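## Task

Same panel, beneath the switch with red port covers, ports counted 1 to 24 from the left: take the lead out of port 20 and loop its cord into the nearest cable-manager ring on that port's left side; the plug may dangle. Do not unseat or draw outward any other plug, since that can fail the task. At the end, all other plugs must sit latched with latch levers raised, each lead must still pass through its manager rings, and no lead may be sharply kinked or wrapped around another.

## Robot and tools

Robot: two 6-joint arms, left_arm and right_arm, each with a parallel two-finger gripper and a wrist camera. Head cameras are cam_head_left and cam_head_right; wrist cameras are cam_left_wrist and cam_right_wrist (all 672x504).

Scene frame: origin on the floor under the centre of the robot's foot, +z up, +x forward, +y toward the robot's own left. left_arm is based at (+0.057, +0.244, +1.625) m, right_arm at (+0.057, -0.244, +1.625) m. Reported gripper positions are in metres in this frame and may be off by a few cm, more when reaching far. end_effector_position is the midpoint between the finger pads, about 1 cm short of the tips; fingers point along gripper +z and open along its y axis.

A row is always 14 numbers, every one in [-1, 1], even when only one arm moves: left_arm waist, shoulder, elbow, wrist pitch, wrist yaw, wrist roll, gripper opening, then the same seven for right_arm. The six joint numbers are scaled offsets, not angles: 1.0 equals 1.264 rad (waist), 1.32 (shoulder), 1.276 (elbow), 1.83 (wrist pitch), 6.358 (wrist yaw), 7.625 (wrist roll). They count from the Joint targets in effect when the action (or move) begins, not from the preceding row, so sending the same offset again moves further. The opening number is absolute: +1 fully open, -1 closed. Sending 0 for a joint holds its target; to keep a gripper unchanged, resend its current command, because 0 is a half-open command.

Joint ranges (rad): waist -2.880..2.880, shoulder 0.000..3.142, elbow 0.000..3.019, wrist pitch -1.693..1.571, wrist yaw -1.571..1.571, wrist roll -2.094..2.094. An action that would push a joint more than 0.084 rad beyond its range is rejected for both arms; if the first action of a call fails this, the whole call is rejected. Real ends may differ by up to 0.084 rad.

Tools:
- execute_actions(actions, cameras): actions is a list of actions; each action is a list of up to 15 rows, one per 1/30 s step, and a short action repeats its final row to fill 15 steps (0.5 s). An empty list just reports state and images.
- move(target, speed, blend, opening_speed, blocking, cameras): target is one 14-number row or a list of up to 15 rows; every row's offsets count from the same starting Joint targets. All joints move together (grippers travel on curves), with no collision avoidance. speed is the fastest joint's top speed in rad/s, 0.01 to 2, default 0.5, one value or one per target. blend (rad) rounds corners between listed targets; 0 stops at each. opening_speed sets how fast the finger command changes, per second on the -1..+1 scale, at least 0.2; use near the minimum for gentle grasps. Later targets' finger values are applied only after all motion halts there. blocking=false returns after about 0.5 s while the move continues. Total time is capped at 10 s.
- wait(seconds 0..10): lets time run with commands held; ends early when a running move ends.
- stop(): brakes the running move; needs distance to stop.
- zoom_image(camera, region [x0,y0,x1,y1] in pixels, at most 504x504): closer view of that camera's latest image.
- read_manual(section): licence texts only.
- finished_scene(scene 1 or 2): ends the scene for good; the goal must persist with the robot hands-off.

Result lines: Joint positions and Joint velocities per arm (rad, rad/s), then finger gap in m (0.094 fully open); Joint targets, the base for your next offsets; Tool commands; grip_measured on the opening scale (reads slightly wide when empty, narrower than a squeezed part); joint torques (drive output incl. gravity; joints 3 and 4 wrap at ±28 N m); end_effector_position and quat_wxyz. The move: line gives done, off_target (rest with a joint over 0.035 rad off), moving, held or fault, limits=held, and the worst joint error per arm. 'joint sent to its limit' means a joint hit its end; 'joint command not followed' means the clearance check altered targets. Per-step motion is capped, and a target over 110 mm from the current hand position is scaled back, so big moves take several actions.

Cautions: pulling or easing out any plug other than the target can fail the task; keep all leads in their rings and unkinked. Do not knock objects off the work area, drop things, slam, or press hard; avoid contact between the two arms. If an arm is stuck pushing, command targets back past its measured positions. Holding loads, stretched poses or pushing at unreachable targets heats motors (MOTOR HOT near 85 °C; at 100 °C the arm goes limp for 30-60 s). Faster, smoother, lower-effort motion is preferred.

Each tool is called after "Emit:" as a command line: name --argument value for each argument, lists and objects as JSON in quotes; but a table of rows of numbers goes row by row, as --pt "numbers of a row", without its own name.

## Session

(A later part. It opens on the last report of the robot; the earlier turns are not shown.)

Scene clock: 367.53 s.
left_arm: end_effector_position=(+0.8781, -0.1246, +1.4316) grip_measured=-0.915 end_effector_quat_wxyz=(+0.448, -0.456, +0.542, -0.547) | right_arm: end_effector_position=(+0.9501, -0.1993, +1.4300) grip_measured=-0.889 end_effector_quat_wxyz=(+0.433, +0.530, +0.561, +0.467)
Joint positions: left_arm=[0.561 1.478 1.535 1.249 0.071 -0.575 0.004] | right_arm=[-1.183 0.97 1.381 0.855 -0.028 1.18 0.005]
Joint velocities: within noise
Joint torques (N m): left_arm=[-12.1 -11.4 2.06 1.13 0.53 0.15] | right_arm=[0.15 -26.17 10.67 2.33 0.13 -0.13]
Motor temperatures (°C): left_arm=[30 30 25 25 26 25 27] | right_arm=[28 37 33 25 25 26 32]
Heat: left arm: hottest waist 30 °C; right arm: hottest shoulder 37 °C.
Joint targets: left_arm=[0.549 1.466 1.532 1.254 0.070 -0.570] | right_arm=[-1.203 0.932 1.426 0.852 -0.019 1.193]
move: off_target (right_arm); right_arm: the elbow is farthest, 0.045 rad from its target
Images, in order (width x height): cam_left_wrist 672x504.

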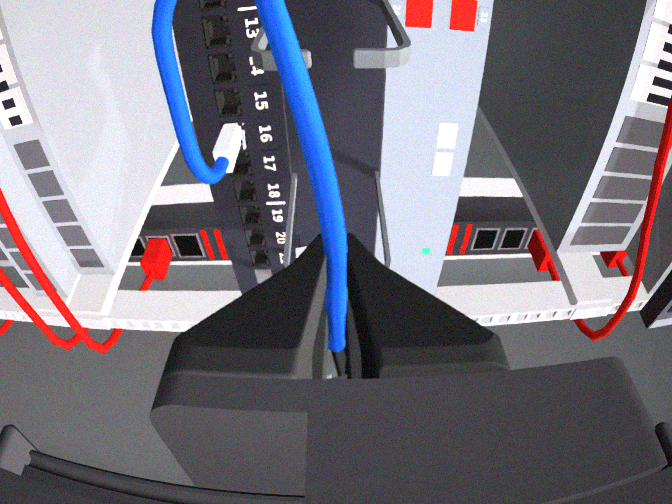

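Emit:
move --target '[-0.0047,0.0477,0.1881,-0.0929,0,0,-0.94,0,0,0,0,0,0,-0.95]' --speed 0.1 --cameras '["cam_left_wrist","cam_right_wrist","cam_head_left","cam_head_right"]'

Emit:
zoom_image --camera "cam_left_wrist" --region '[230, 130, 480, 380]'

Emit:
zoom_image --camera "cam_head_left" --region '[320, 160, 460, 260]'

Emit:
zoom_image --camera "cam_head_right" --region '[290, 160, 430, 260]'

Scene clock: 382.87 s.
left_arm: end_effector_position=(+0.9344, -0.1281, +1.4315) grip_measured=-0.915 end_effector_quat_wxyz=(+0.447, -0.457, +0.542, -0.546) | right_arm: end_effector_position=(+0.9564, -0.2093, +1.4452) grip_measured=-0.889 end_effector_quat_wxyz=(+0.445, +0.529, +0.553, +0.465)
Joint positions: left_arm=[0.56 1.522 1.73 1.097 0.068 -0.575 0.004] | right_arm=[-1.188 0.951 1.389 0.854 -0.017 1.18 0.005]
Joint velocities: within noise
Joint torques (N m): left_arm=[-12.86 -10.81 6.43 0.36 0.67 0.15] | right_arm=[0.32 -24.59 10.17 2.39 -0.27 -0.12]
Motor temperatures (°C): left_arm=[30 30 25 25 26 25 27] | right_arm=[28 38 34 25 25 26 32]
Heat: left arm: hottest waist 30 °C; right arm: hottest shoulder 38 °C.
Joint targets: left_arm=[0.543 1.529 1.772 1.084 0.070 -0.570] | right_arm=[-1.203 0.932 1.426 0.852 -0.019 1.193]
move: off_target (left_arm, right_arm); left_arm: the elbow is farthest, 0.042 rad from its target; right_arm: the elbow is farthest, 0.037 rad from its target

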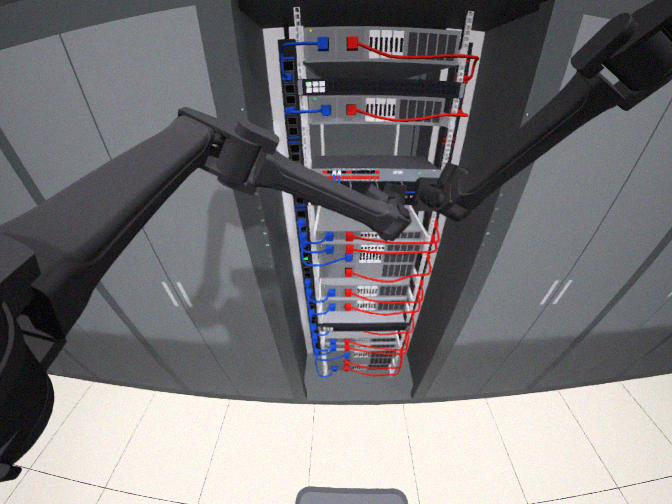

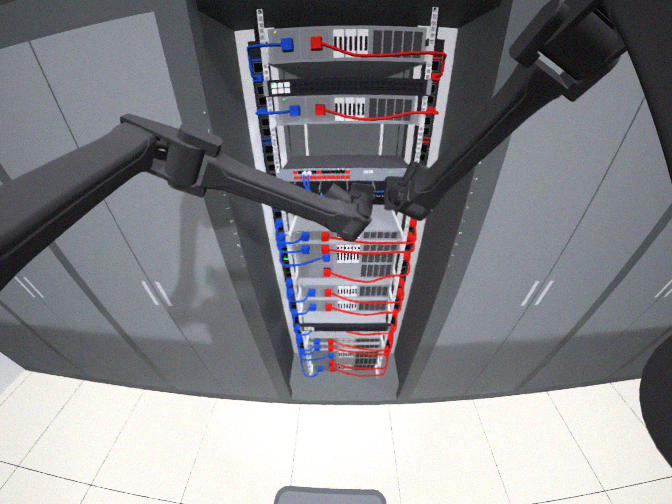

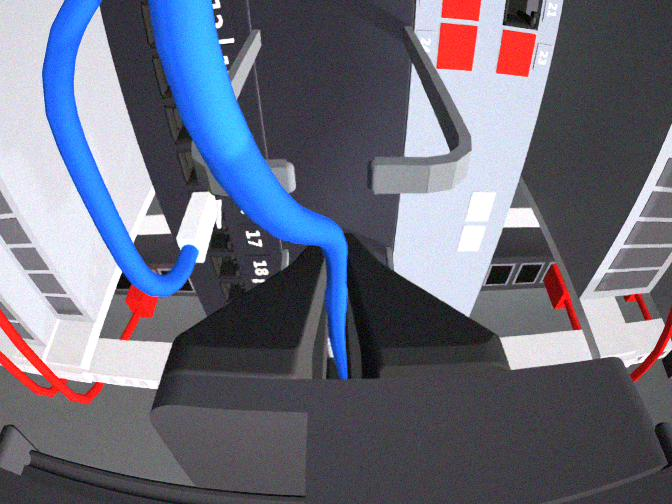

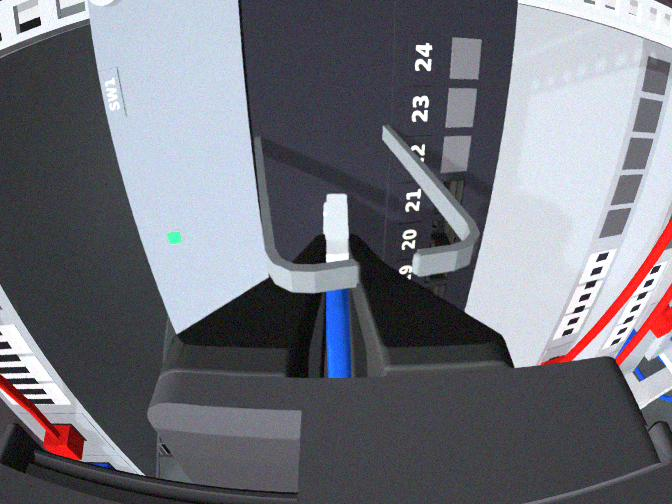

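Scaled by 2.016 from the camera's 672x504 image, which has a finer 960x720 frame.

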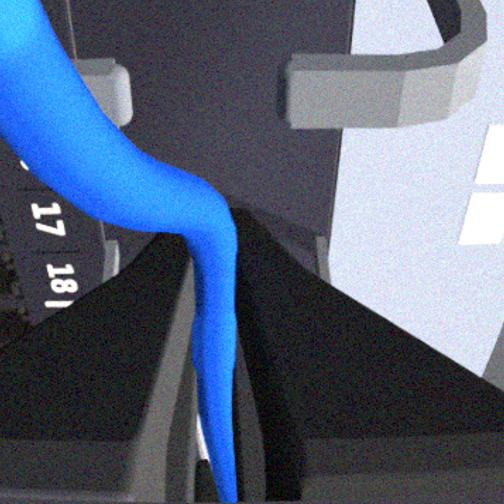

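Scaled by 3.600 from the camera's 672x504 image, which has a finer 960x720 frame.

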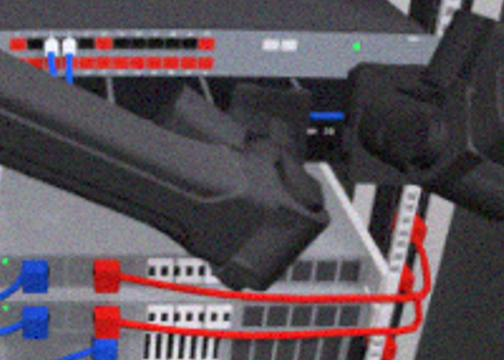

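Scaled by 3.600 from the camera's 672x504 image, which has a finer 960x720 frame.

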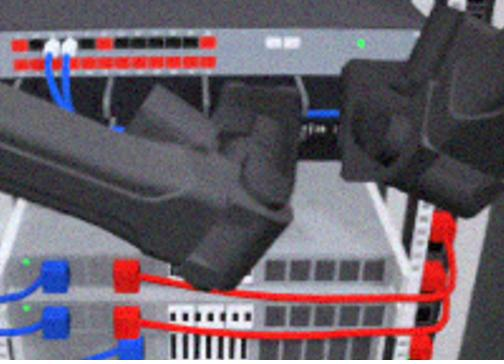

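Emit:
move --target '[0.023,0.0068,0.0376,-0.0213,0,0,-0.94,0,0,0,0,0,0,-0.95]' --speed 0.08 --cameras '["cam_left_wrist","cam_right_wrist"]'

Emit:
zoom_image --camera "cam_left_wrist" --region '[230, 130, 480, 380]'

Emit:
zoom_image --camera "cam_right_wrist" --region '[230, 130, 480, 380]'

Scene clock: 393.97 s.
left_arm: end_effector_position=(+0.9461, -0.1301, +1.4307) grip_measured=-0.915 end_effector_quat_wxyz=(+0.445, -0.456, +0.544, -0.547) | right_arm: end_effector_position=(+0.9564, -0.2093, +1.4452) grip_measured=-0.889 end_effector_quat_wxyz=(+0.445, +0.529, +0.553, +0.465)
Joint positions: left_arm=[0.56 1.534 1.776 1.057 0.068 -0.575 0.004] | right_arm=[-1.188 0.951 1.389 0.854 -0.017 1.18 0.005]
Joint velocities: within noise
Joint torques (N m): left_arm=[-10.4 -10.99 6.64 0.61 0.66 0.13] | right_arm=[0.38 -24.53 10.18 2.32 -0.28 -0.14]
Motor temperatures (°C): left_arm=[30 30 26 25 26 25 27] | right_arm=[28 38 33 25 25 26 32]
Heat: left arm: hottest waist 30 °C; right arm: hottest shoulder 38 °C.
Joint targets: left_arm=[0.572 1.538 1.820 1.045 0.070 -0.570] | right_arm=[-1.203 0.932 1.426 0.852 -0.019 1.193]
move: off_target (left_arm, right_arm); left_arm: the elbow is farthest, 0.044 rad from its target; right_arm: the elbow is farthest, 0.037 rad from its target
Images, in order (width x height): cam_left_wrist 672x504, cam_right_wrist 672x504.

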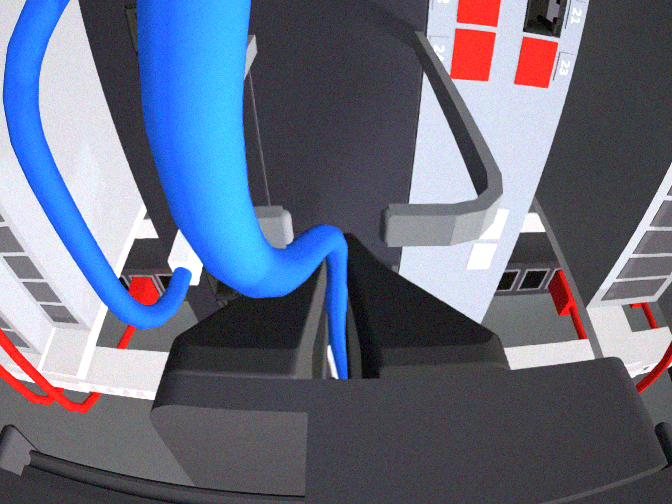

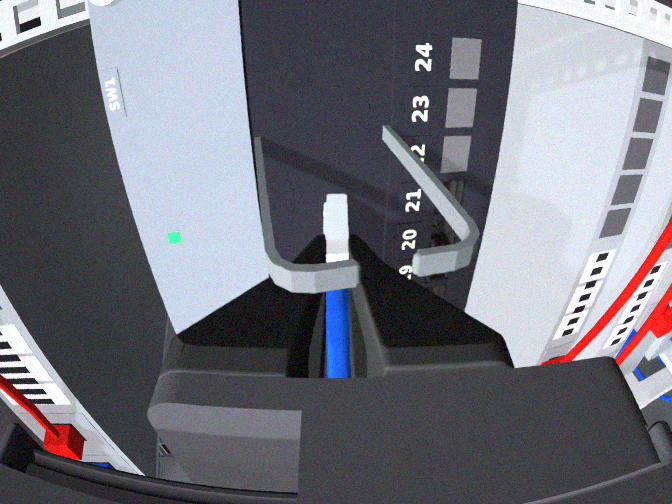

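Scaled by 2.016 from the camera's 672x504 image, which has a finer 960x720 frame.

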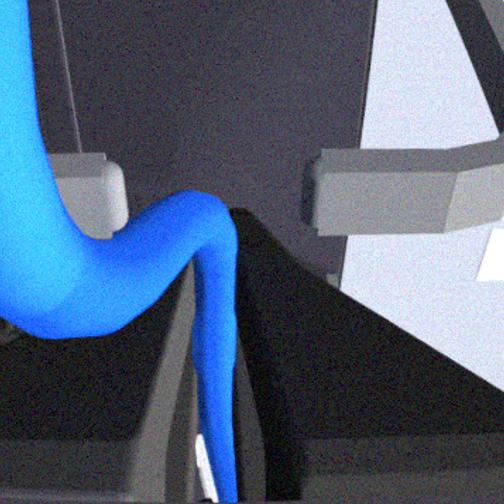

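Scaled by 2.016 from the camera's 672x504 image, which has a finer 960x720 frame.

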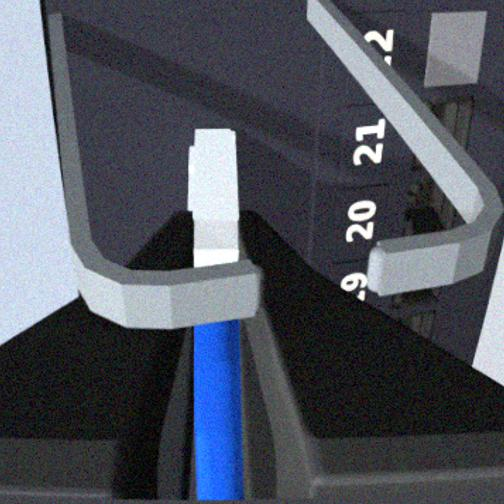

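Emit:
move --target '[0,0,0,0,0,0,-0.94,0,0,0,0,0,0,-0.5]' --opening_speed 0.3 --cameras '["cam_left_wrist","cam_right_wrist"]'

Emit:
zoom_image --camera "cam_right_wrist" --region '[200, 60, 500, 390]'

Scene clock: 401.40 s.
left_arm: end_effector_position=(+0.9460, -0.1318, +1.4296) grip_measured=-0.915 end_effector_quat_wxyz=(+0.443, -0.456, +0.545, -0.547) | right_arm: end_effector_position=(+0.9566, -0.2099, +1.4456) grip_measured=-0.503 end_effector_quat_wxyz=(+0.446, +0.529, +0.553, +0.465)
Joint positions: left_arm=[0.56 1.537 1.779 1.053 0.068 -0.575 0.004] | right_arm=[-1.189 0.95 1.389 0.854 -0.016 1.18 0.023]
Joint velocities: within noise
Joint torques (N m): left_arm=[-10.34 -11.05 6.42 0.62 0.65 0.13] | right_arm=[0.5 -24.41 10.18 2.35 -0.32 -0.12]
Motor temperatures (°C): left_arm=[30 30 26 25 26 25 27] | right_arm=[28 37 33 25 25 26 32]
Heat: left arm: hottest waist 30 °C; right arm: hottest shoulder 37 °C.
Joint targets: left_arm=[0.572 1.538 1.820 1.045 0.070 -0.570] | right_arm=[-1.203 0.932 1.426 0.852 -0.019 1.193]
move: off_target (left_arm, right_arm); left_arm: the elbow is farthest, 0.041 rad from its target; right_arm: the elbow is farthest, 0.037 rad from its target
Images, in order (width x height): cam_left_wrist 672x504, cam_right_wrist 672x504.

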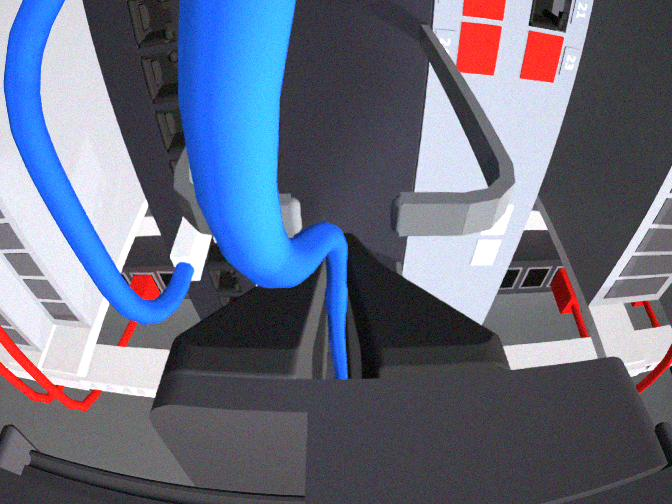

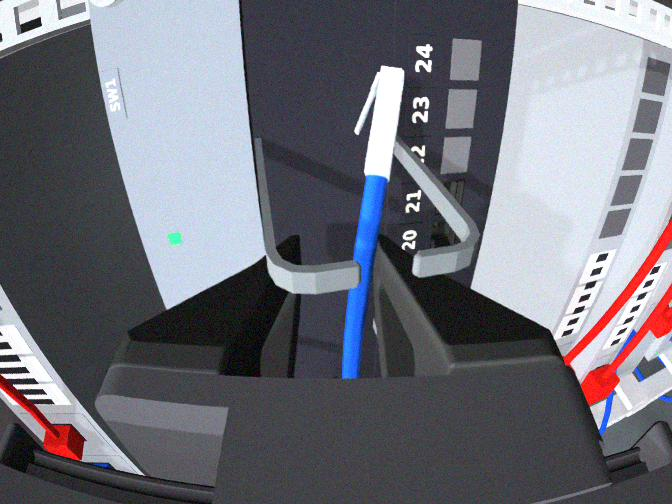

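Scaled by 1.527 from the camera's 672x504 image, which has a finer 960x720 frame.

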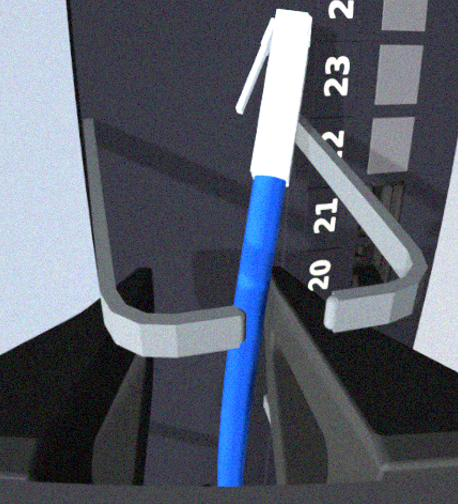

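Emit:
move --target '[0,0,0,0,0,0,-0.94,0,-0.0674,-0.2586,0.112,0,0,-0.5]' --speed 0.2 --cameras '["cam_left_wrist","cam_right_wrist"]'

Emit:
zoom_image --camera "cam_right_wrist" --region '[200, 40, 450, 290]'

Scene clock: 410.20 s.
left_arm: end_effector_position=(+0.9460, -0.1318, +1.4296) grip_measured=-0.915 end_effector_quat_wxyz=(+0.443, -0.456, +0.545, -0.547) | right_arm: end_effector_position=(+0.8694, -0.2036, +1.4395) grip_measured=-0.502 end_effector_quat_wxyz=(+0.441, +0.530, +0.557, +0.463)
Joint positions: left_arm=[0.56 1.537 1.779 1.053 0.068 -0.575 0.004] | right_arm=[-1.189 0.864 1.105 1.04 -0.016 1.18 0.023]
Joint velocities: within noise
Joint torques (N m): left_arm=[-10.58 -10.87 6.45 0.65 0.69 0.15] | right_arm=[0.26 -21.77 4.08 3.02 -0.31 -0.12]
Motor temperatures (°C): left_arm=[30 31 26 25 26 25 27] | right_arm=[28 37 33 25 25 26 31]
Heat: left arm: hottest shoulder 31 °C; right arm: hottest shoulder 37 °C.
Joint targets: left_arm=[0.572 1.538 1.820 1.045 0.070 -0.570] | right_arm=[-1.203 0.843 1.096 1.057 -0.019 1.193]
move: off_target (left_arm); left_arm: the elbow is farthest, 0.041 rad from its target
Images, in order (width x height): cam_left_wrist 672x504, cam_right_wrist 672x504.

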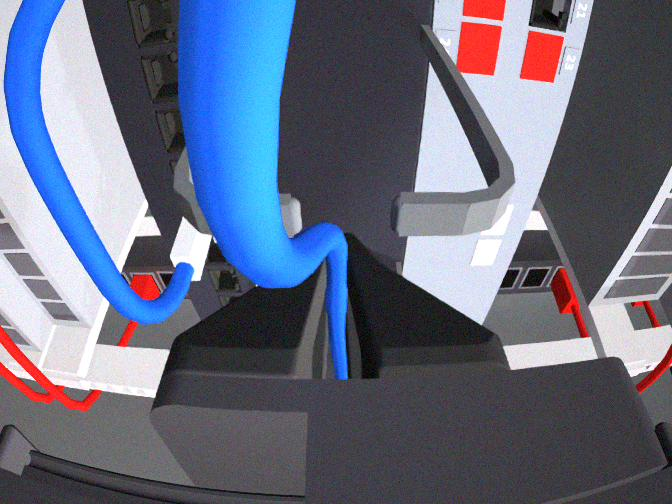

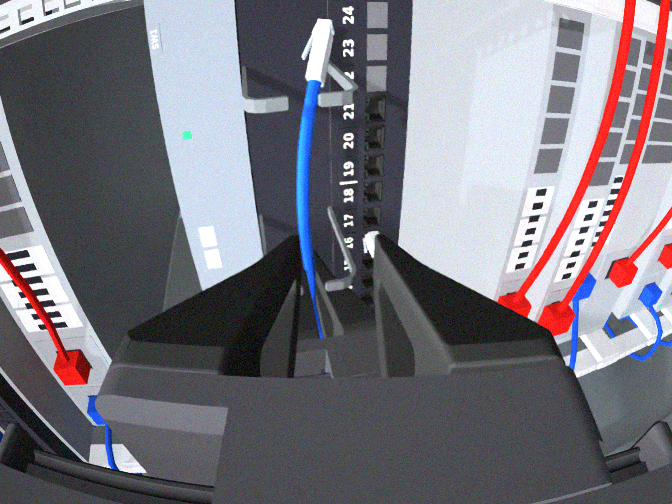

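Scaled by 2.016 from the camera's 672x504 image, which has a finer 960x720 frame.

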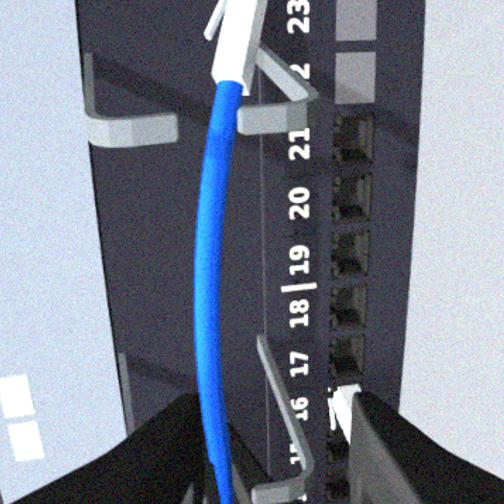

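Emit:
move --target '[0.0277,0.0152,0,0.01,0,0,-0.94,0,0,0,0,0,0,-0.5]' --speed 0.08 --cameras '["cam_left_wrist","cam_right_wrist"]'

Emit:
zoom_image --camera "cam_right_wrist" --region '[230, 140, 430, 390]'

Scene clock: 421.97 s.
left_arm: end_effector_position=(+0.9430, -0.1335, +1.4147) grip_measured=-0.915 end_effector_quat_wxyz=(+0.446, -0.450, +0.553, -0.541) | right_arm: end_effector_position=(+0.8692, -0.2037, +1.4397) grip_measured=-0.502 end_effector_quat_wxyz=(+0.441, +0.530, +0.556, +0.463)
Joint positions: left_arm=[0.583 1.554 1.789 1.053 0.072 -0.575 0.004] | right_arm=[-1.189 0.864 1.104 1.041 -0.016 1.18 0.023]
Joint velocities: within noise
Joint torques (N m): left_arm=[-9.64 -11.4 5.71 1.42 0.51 0.14] | right_arm=[0.21 -21.83 4.14 3.04 -0.32 -0.14]
Motor temperatures (°C): left_arm=[30 31 26 25 26 25 27] | right_arm=[28 38 32 25 25 26 31]
Heat: left arm: hottest shoulder 31 °C; right arm: hottest shoulder 38 °C.
Joint targets: left_arm=[0.607 1.558 1.820 1.064 0.070 -0.570] | right_arm=[-1.203 0.843 1.096 1.057 -0.019 1.193]
move: done
Images, in order (width x height): cam_left_wrist 672x504, cam_right_wrist 672x504.

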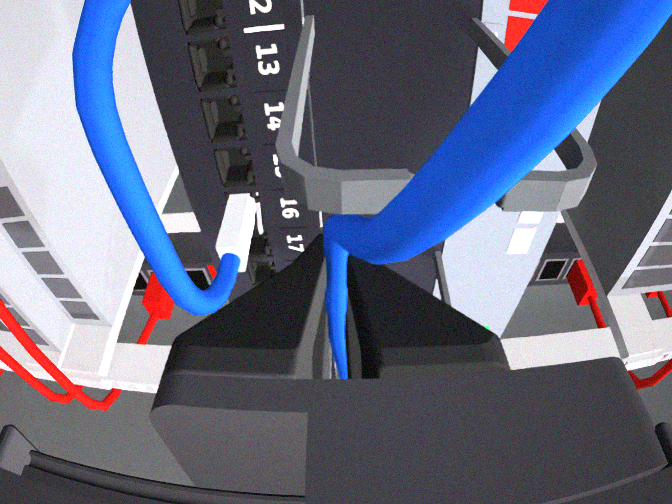

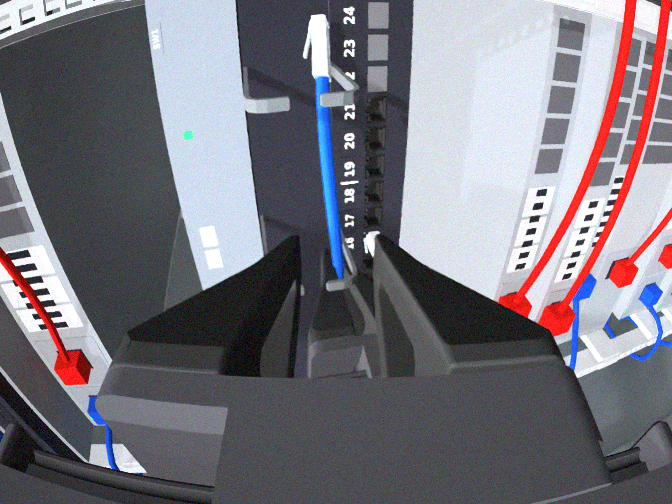

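Scaled by 2.016 from the camera's 672x504 image, which has a finer 960x720 frame.

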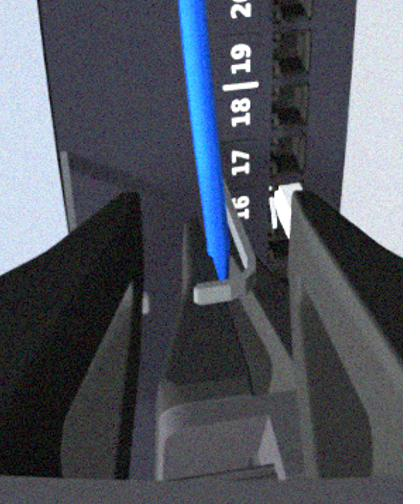

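Emit:
move --target '[0,0,0,0,0,0,-0.65,0,0,0,0,0,0,-0.5]' --opening_speed 0.2 --cameras '["cam_left_wrist","cam_right_wrist"]'

Emit:
zoom_image --camera "cam_right_wrist" --region '[230, 0, 430, 390]'

Scene clock: 427.90 s.
left_arm: end_effector_position=(+0.9461, -0.1297, +1.4140) grip_measured=-0.653 end_effector_quat_wxyz=(+0.450, -0.449, +0.552, -0.539) | right_arm: end_effector_position=(+0.8692, -0.2037, +1.4398) grip_measured=-0.502 end_effector_quat_wxyz=(+0.442, +0.530, +0.556, +0.463)
Joint positions: left_arm=[0.588 1.554 1.796 1.053 0.072 -0.575 0.016] | right_arm=[-1.189 0.864 1.104 1.041 -0.016 1.18 0.023]
Joint velocities: within noise
Joint torques (N m): left_arm=[-9.99 -11.34 5.23 1.39 0.51 0.13] | right_arm=[0.09 -21.89 4.14 3.03 -0.31 -0.13]
Motor temperatures (°C): left_arm=[30 31 26 25 26 25 27] | right_arm=[27 38 32 25 25 26 31]
Heat: left arm: hottest shoulder 31 °C; right arm: hottest shoulder 38 °C.
Joint targets: left_arm=[0.607 1.558 1.820 1.064 0.070 -0.570] | right_arm=[-1.203 0.843 1.096 1.057 -0.019 1.193]
move: done
Images, in order (width x height): cam_left_wrist 672x504, cam_right_wrist 672x504.

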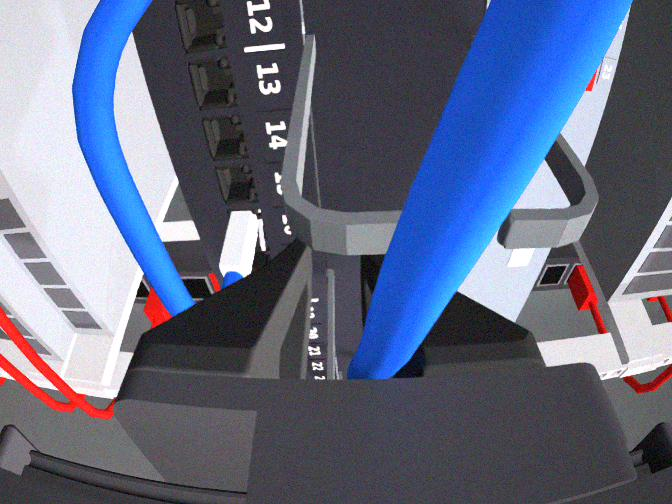

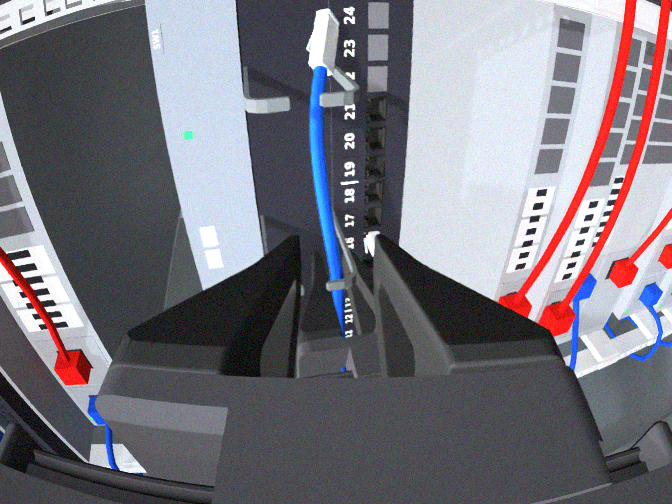

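Scaled by 1.292 from the camera's 672x504 image, which has a finer 960x720 frame.

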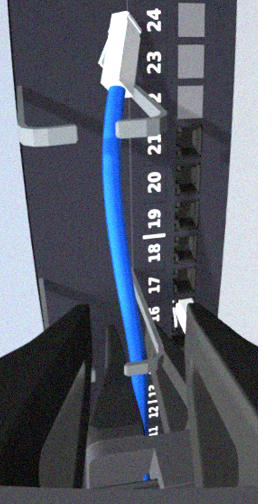

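Emit:
move --target '[-0.01,-0.035,-0.12,0.06,0,0,-0.6,0,0,0,0,0,0,-0.5]' --speed 0.12 --cameras '["cam_left_wrist","cam_right_wrist"]'

Scene clock: 437.30 s.
left_arm: end_effector_position=(+0.9126, -0.1262, +1.4154) grip_measured=-0.603 end_effector_quat_wxyz=(+0.454, -0.450, +0.548, -0.539) | right_arm: end_effector_position=(+0.8692, -0.2037, +1.4398) grip_measured=-0.502 end_effector_quat_wxyz=(+0.442, +0.530, +0.556, +0.463)
Joint positions: left_arm=[0.588 1.524 1.672 1.16 0.072 -0.575 0.019] | right_arm=[-1.189 0.864 1.104 1.041 -0.016 1.18 0.023]
Joint velocities: within noise
Joint torques (N m): left_arm=[-10.75 -12.34 2.51 1.46 0.54 0.14] | right_arm=[0.32 -21.89 4.23 3.03 -0.3 -0.13]
Motor temperatures (°C): left_arm=[30 31 26 25 26 25 27] | right_arm=[27 38 31 25 25 26 30]
Heat: left arm: hottest shoulder 31 °C; right arm: hottest shoulder 38 °C.
Joint targets: left_arm=[0.594 1.512 1.667 1.173 0.070 -0.570] | right_arm=[-1.203 0.843 1.096 1.057 -0.019 1.193]
move: done
Images, in order (width x height): cam_left_wrist 672x504, cam_right_wrist 672x504.

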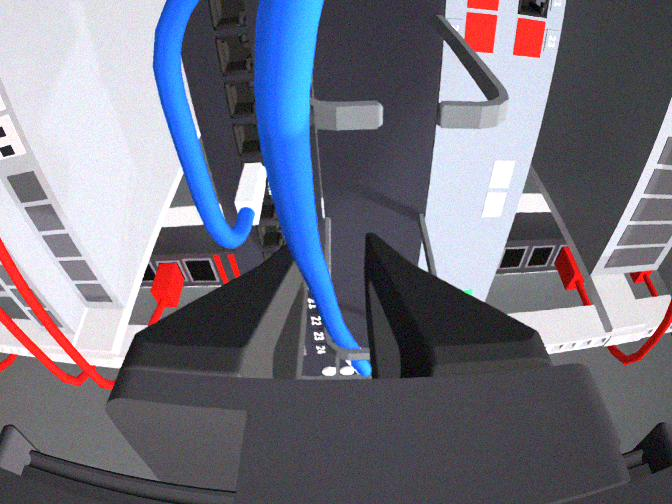

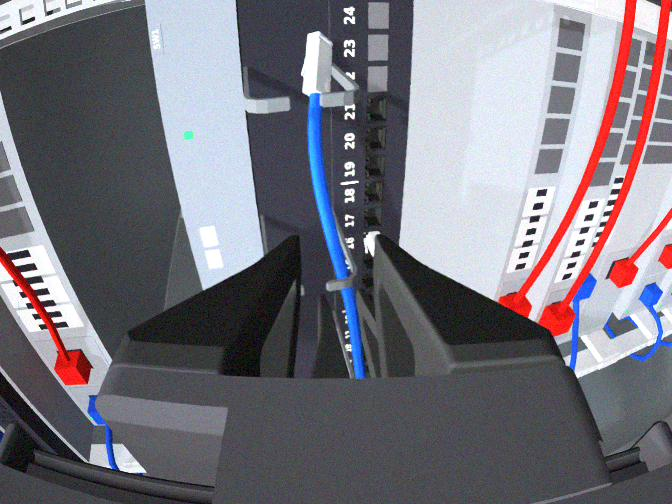

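Emit:
move --pt "0 -0.047 -0.186 0.1077 0 0 -0.6 0 0 0 0 0 0 -0.5" --pt "0.0672 -0.2068 -0.4099 0.1667 -0.0033 -0.0144 -0.4 0 0 0 0 0 0 -0.5" --speed 0.3 --blend 0.05 --cameras '["cam_left_wrist","cam_right_wrist"]'

Emit:
zoom_image --camera "cam_left_wrist" --region '[190, 0, 440, 400]'

Emit:
zoom_image --camera "cam_left_wrist" --region '[220, 20, 370, 170]'

Emit:
zoom_image --camera "cam_right_wrist" --region '[230, 0, 430, 390]'

Scene clock: 444.37 s.
left_arm: end_effector_position=(+0.8105, -0.0163, +1.4461) grip_measured=-0.403 end_effector_quat_wxyz=(+0.468, -0.473, +0.528, -0.528) | right_arm: end_effector_position=(+0.8692, -0.2037, +1.4398) grip_measured=-0.502 end_effector_quat_wxyz=(+0.442, +0.530, +0.556, +0.463)
Joint positions: left_arm=[0.664 1.247 1.149 1.465 0.051 -0.672 0.028] | right_arm=[-1.189 0.864 1.104 1.041 -0.016 1.18 0.023]
Joint velocities: within noise
Joint torques (N m): left_arm=[-5.6 -10.81 1.4 1.61 0.47 0] | right_arm=[0.32 -21.95 4.16 3.03 -0.3 -0.13]
Motor temperatures (°C): left_arm=[30 31 26 25 26 25 26] | right_arm=[27 39 31 25 25 26 30]
Heat: left arm: hottest shoulder 31 °C; right arm: hottest shoulder 39 °C.
Joint targets: left_arm=[0.679 1.239 1.144 1.479 0.049 -0.680] | right_arm=[-1.203 0.843 1.096 1.057 -0.019 1.193]
move: done
Images, in order (width x height): cam_left_wrist 672x504, cam_right_wrist 672x504.

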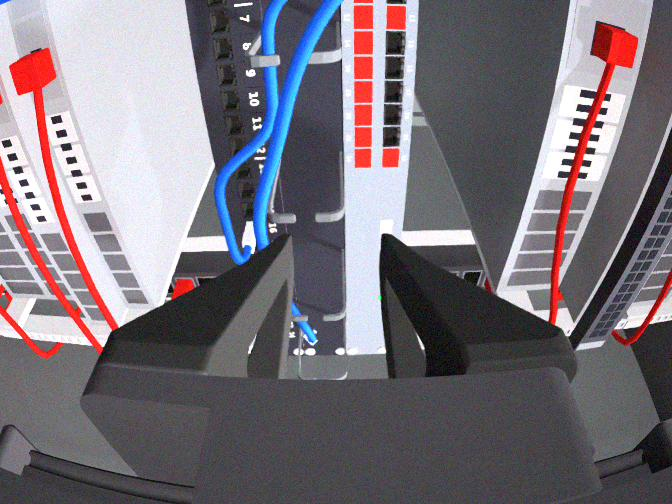

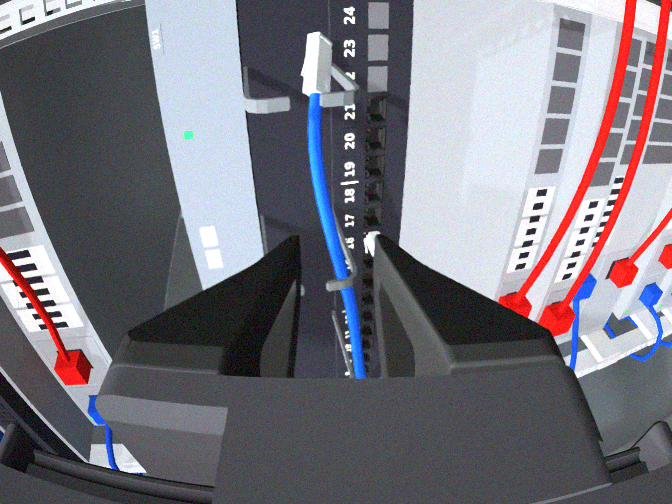

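Scaled by 1.260 from the camera's 672x504 image, which has a finer 960x720 frame.

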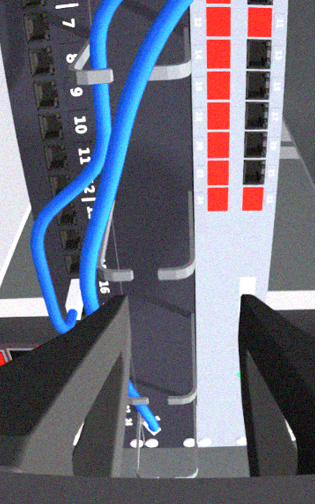

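Scaled by 3.360 from the camera's 672x504 image, which has a finer 960x720 frame.

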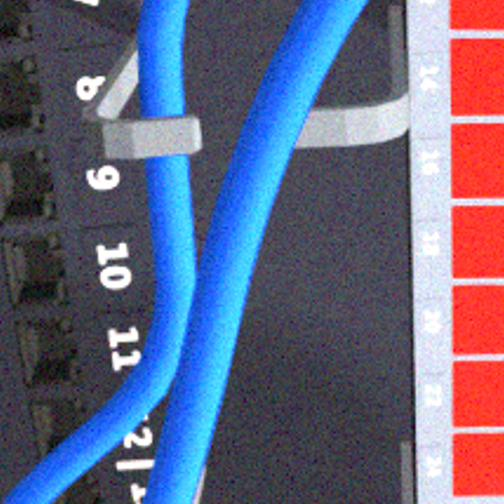

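Scaled by 1.292 from the camera's 672x504 image, which has a finer 960x720 frame.

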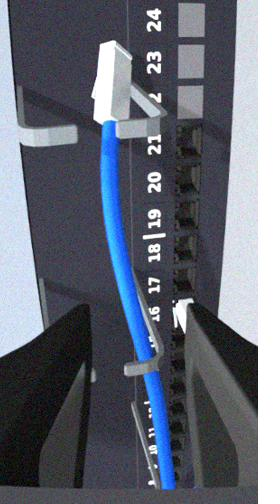

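Emit:
move --pt "0 0 0 0 0 0 -0.4 0 0.03 -0.15 0.15 0 0 -0.5" --pt "0 0 0 0 0 0 -0.4 0.1479 0.0886 -0.181 0.2393 0.003 -0.2291 -0.5" --speed '[0.3,0.7]' --blend 0.05

Emit:
zoom_image --camera "cam_right_wrist" --region '[0, 0, 260, 200]'

Emit:
zoom_image --camera "cam_right_wrist" --region '[230, 30, 530, 200]'

Scene clock: 460.00 s.
left_arm: end_effector_position=(+0.8104, -0.0164, +1.4460) grip_measured=-0.403 end_effector_quat_wxyz=(+0.467, -0.473, +0.528, -0.528) | right_arm: end_effector_position=(+0.7760, -0.1594, +1.4456) grip_measured=-0.502 end_effector_quat_wxyz=(+0.687, -0.004, +0.726, +0.001)
Joint positions: left_arm=[0.664 1.247 1.149 1.465 0.051 -0.672 0.028] | right_arm=[-1.036 0.939 0.872 1.479 -0.003 -0.538 0.023]
Joint velocities: within noise
Joint torques (N m): left_arm=[-5.42 -11.05 1.33 1.54 0.48 0] | right_arm=[4.66 -14.62 1.11 2.96 -0.21 -0.28]
Motor temperatures (°C): left_arm=[29 31 26 25 26 25 26] | right_arm=[27 38 30 25 25 26 30]
Heat: left arm: hottest shoulder 31 °C; right arm: hottest shoulder 38 °C.
Joint targets: left_arm=[0.679 1.239 1.144 1.479 0.049 -0.680] | right_arm=[-1.016 0.960 0.865 1.495 0.000 -0.554]
move: done

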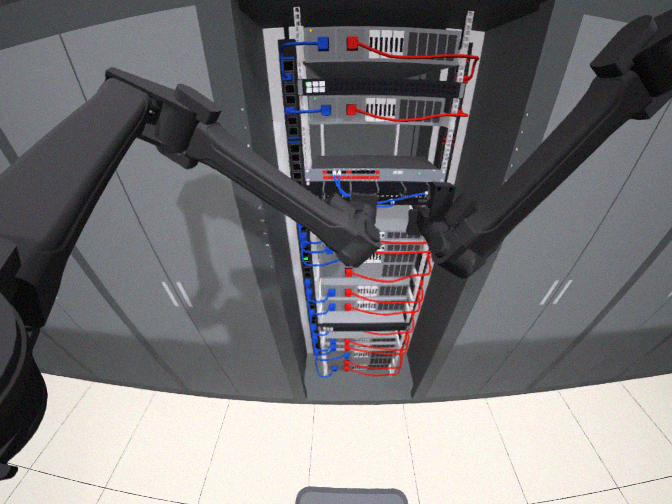

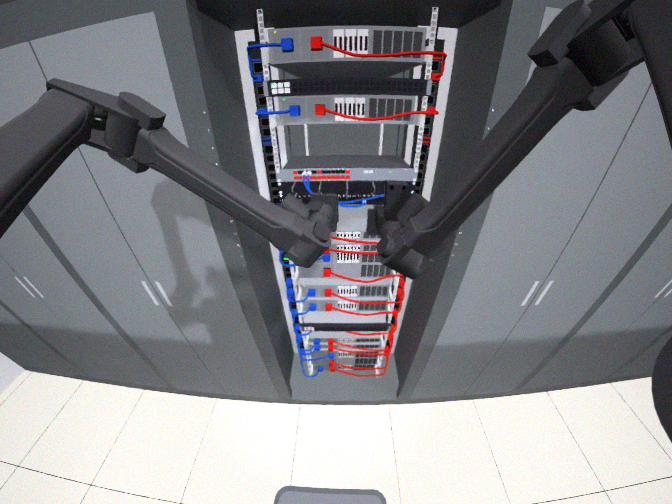

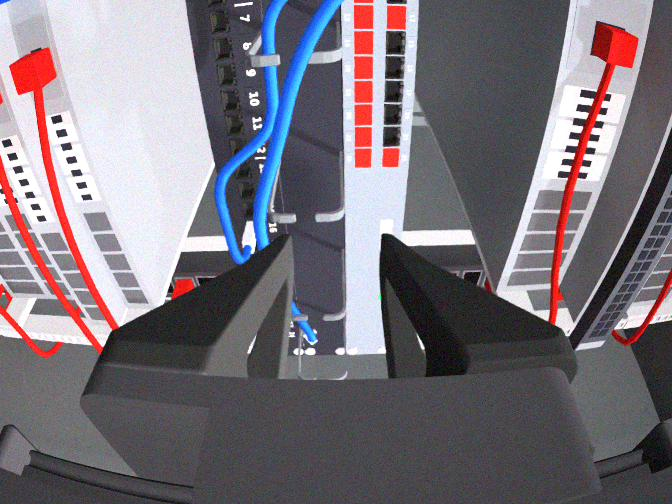

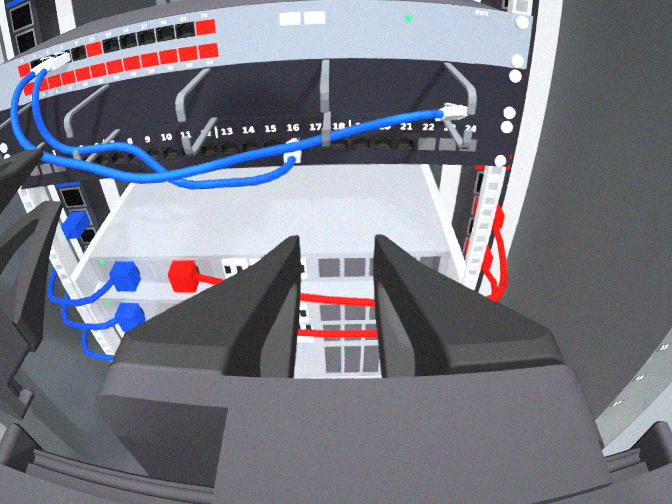

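Scaled by 1.938 from the camera's 672x504 image, which has a finer 960x720 frame.

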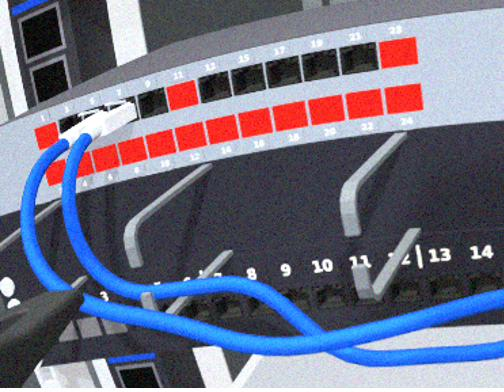

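Scaled by 1.680 from the camera's 672x504 image, which has a finer 960x720 frame.

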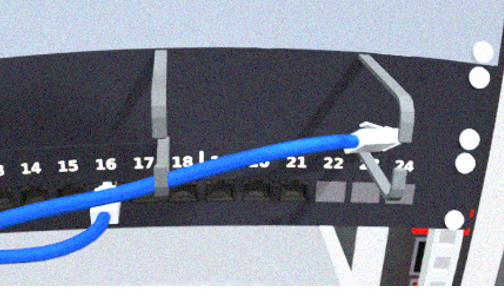

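Emit:
move --target '[0.053,0.0538,0.1317,-0.0825,0.0091,-0.0072,-0.4,0,0,0,0,0,0,-0.5]' --speed 0.2 --cameras '["cam_left_wrist","cam_right_wrist"]'

Emit:
zoom_image --camera "cam_left_wrist" --region '[200, 50, 450, 300]'

Scene clock: 505.60 s.
left_arm: end_effector_position=(+0.8499, -0.0245, +1.4160) grip_measured=-0.403 end_effector_quat_wxyz=(+0.456, -0.455, +0.541, -0.540) | right_arm: end_effector_position=(+0.7757, -0.1595, +1.4456) grip_measured=-0.502 end_effector_quat_wxyz=(+0.687, -0.004, +0.726, +0.001)
Joint positions: left_arm=[0.73 1.296 1.294 1.335 0.105 -0.726 0.028] | right_arm=[-1.036 0.939 0.872 1.479 -0.003 -0.539 0.023]
Joint velocities: within noise
Joint torques (N m): left_arm=[-5.36 -10.93 3.82 0.95 0.6 0.04] | right_arm=[4.78 -14.51 1.17 2.89 -0.22 -0.29]
Motor temperatures (°C): left_arm=[29 31 25 25 26 25 26] | right_arm=[28 35 28 25 25 26 29]
Heat: left arm: hottest shoulder 31 °C; right arm: hottest shoulder 35 °C.
Joint targets: left_arm=[0.746 1.310 1.312 1.328 0.107 -0.735] | right_arm=[-1.016 0.960 0.865 1.495 0.000 -0.554]
move: done
Images, in order (width x height): cam_left_wrist 672x504, cam_right_wrist 672x504.

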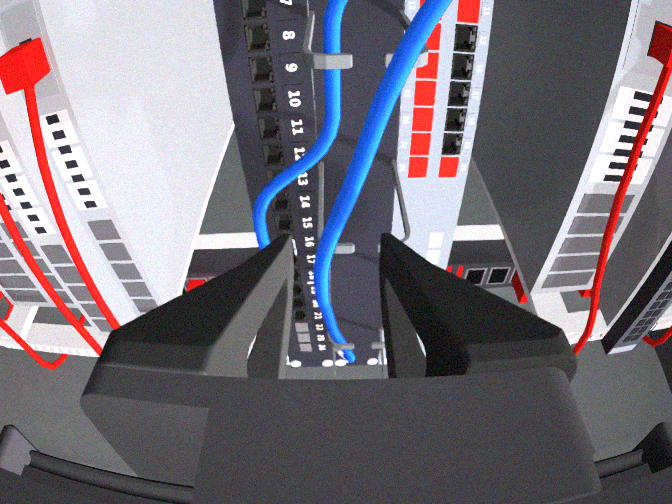

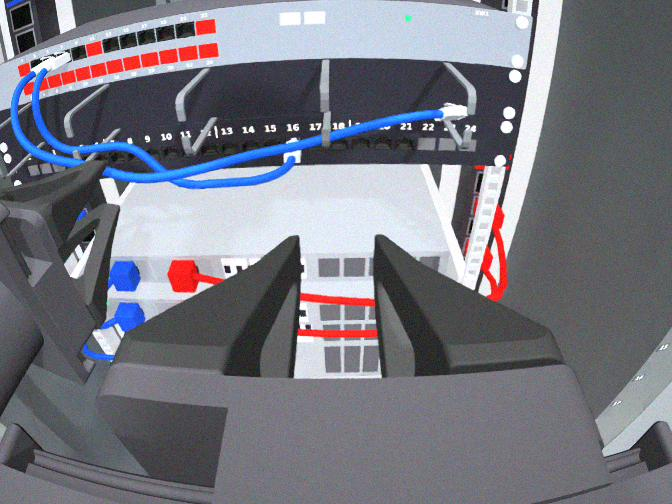

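Scaled by 2.016 from the camera's 672x504 image, which has a finer 960x720 frame.

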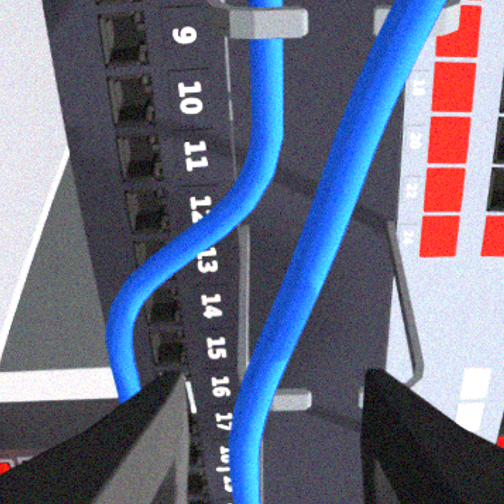

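Emit:
move --target '[0,0.0091,0.0846,-0.0497,0,0,-0.4,0,0,0,0,0,0,-0.5]' --speed 0.12 --cameras '["cam_left_wrist","cam_right_wrist"]'

Emit:
zoom_image --camera "cam_left_wrist" --region '[230, 130, 480, 380]'

Scene clock: 515.07 s.
left_arm: end_effector_position=(+0.8870, -0.0224, +1.4184) grip_measured=-0.403 end_effector_quat_wxyz=(+0.458, -0.455, +0.539, -0.540) | right_arm: end_effector_position=(+0.7757, -0.1594, +1.4456) grip_measured=-0.502 end_effector_quat_wxyz=(+0.687, -0.004, +0.726, +0.001)
Joint positions: left_arm=[0.73 1.306 1.4 1.245 0.105 -0.727 0.028] | right_arm=[-1.035 0.939 0.872 1.479 -0.003 -0.539 0.023]
Joint velocities: within noise
Joint torques (N m): left_arm=[-5.66 -11.63 4.4 0.87 0.57 0.03] | right_arm=[4.66 -14.56 1.2 2.93 -0.22 -0.3]
Motor temperatures (°C): left_arm=[29 31 25 25 26 25 26] | right_arm=[28 34 28 25 25 26 29]
Heat: left arm: hottest shoulder 31 °C; right arm: hottest shoulder 34 °C.
Joint targets: left_arm=[0.746 1.322 1.420 1.237 0.107 -0.734] | right_arm=[-1.016 0.960 0.865 1.495 0.000 -0.554]
move: done
Images, in order (width x height): cam_left_wrist 672x504, cam_right_wrist 672x504.

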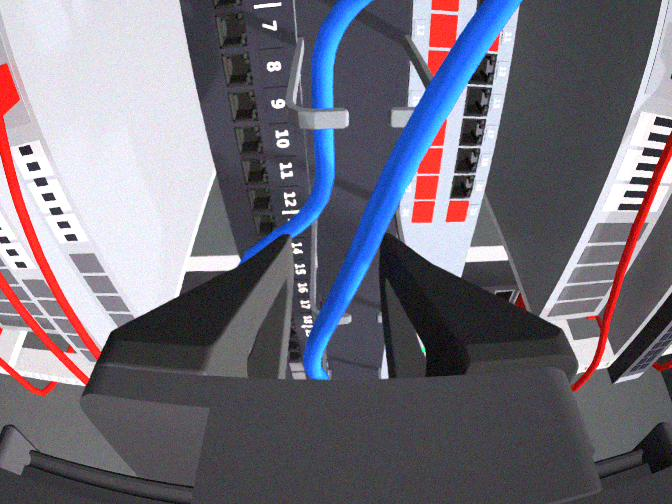

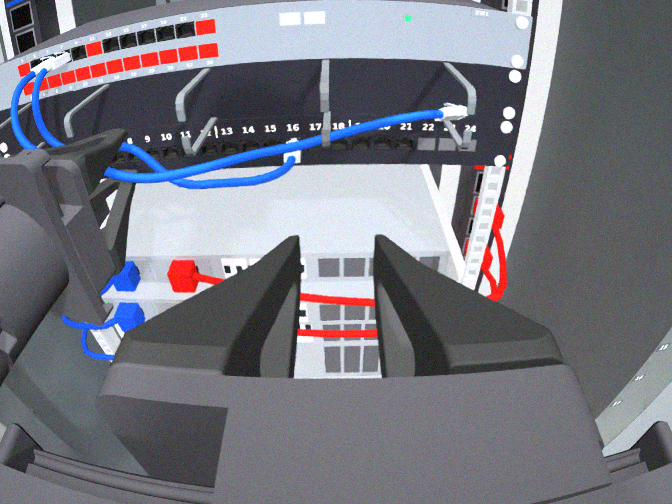

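Scaled by 2.016 from the camera's 672x504 image, which has a finer 960x720 frame.

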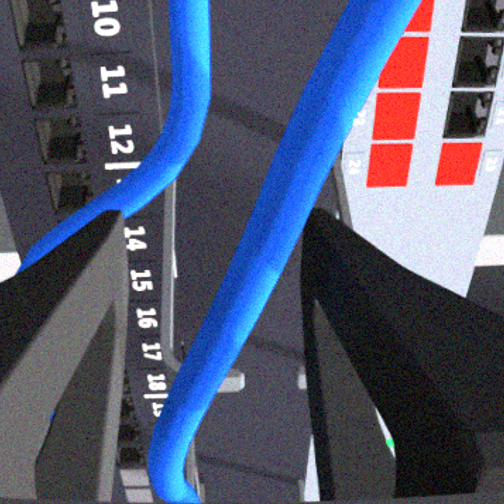

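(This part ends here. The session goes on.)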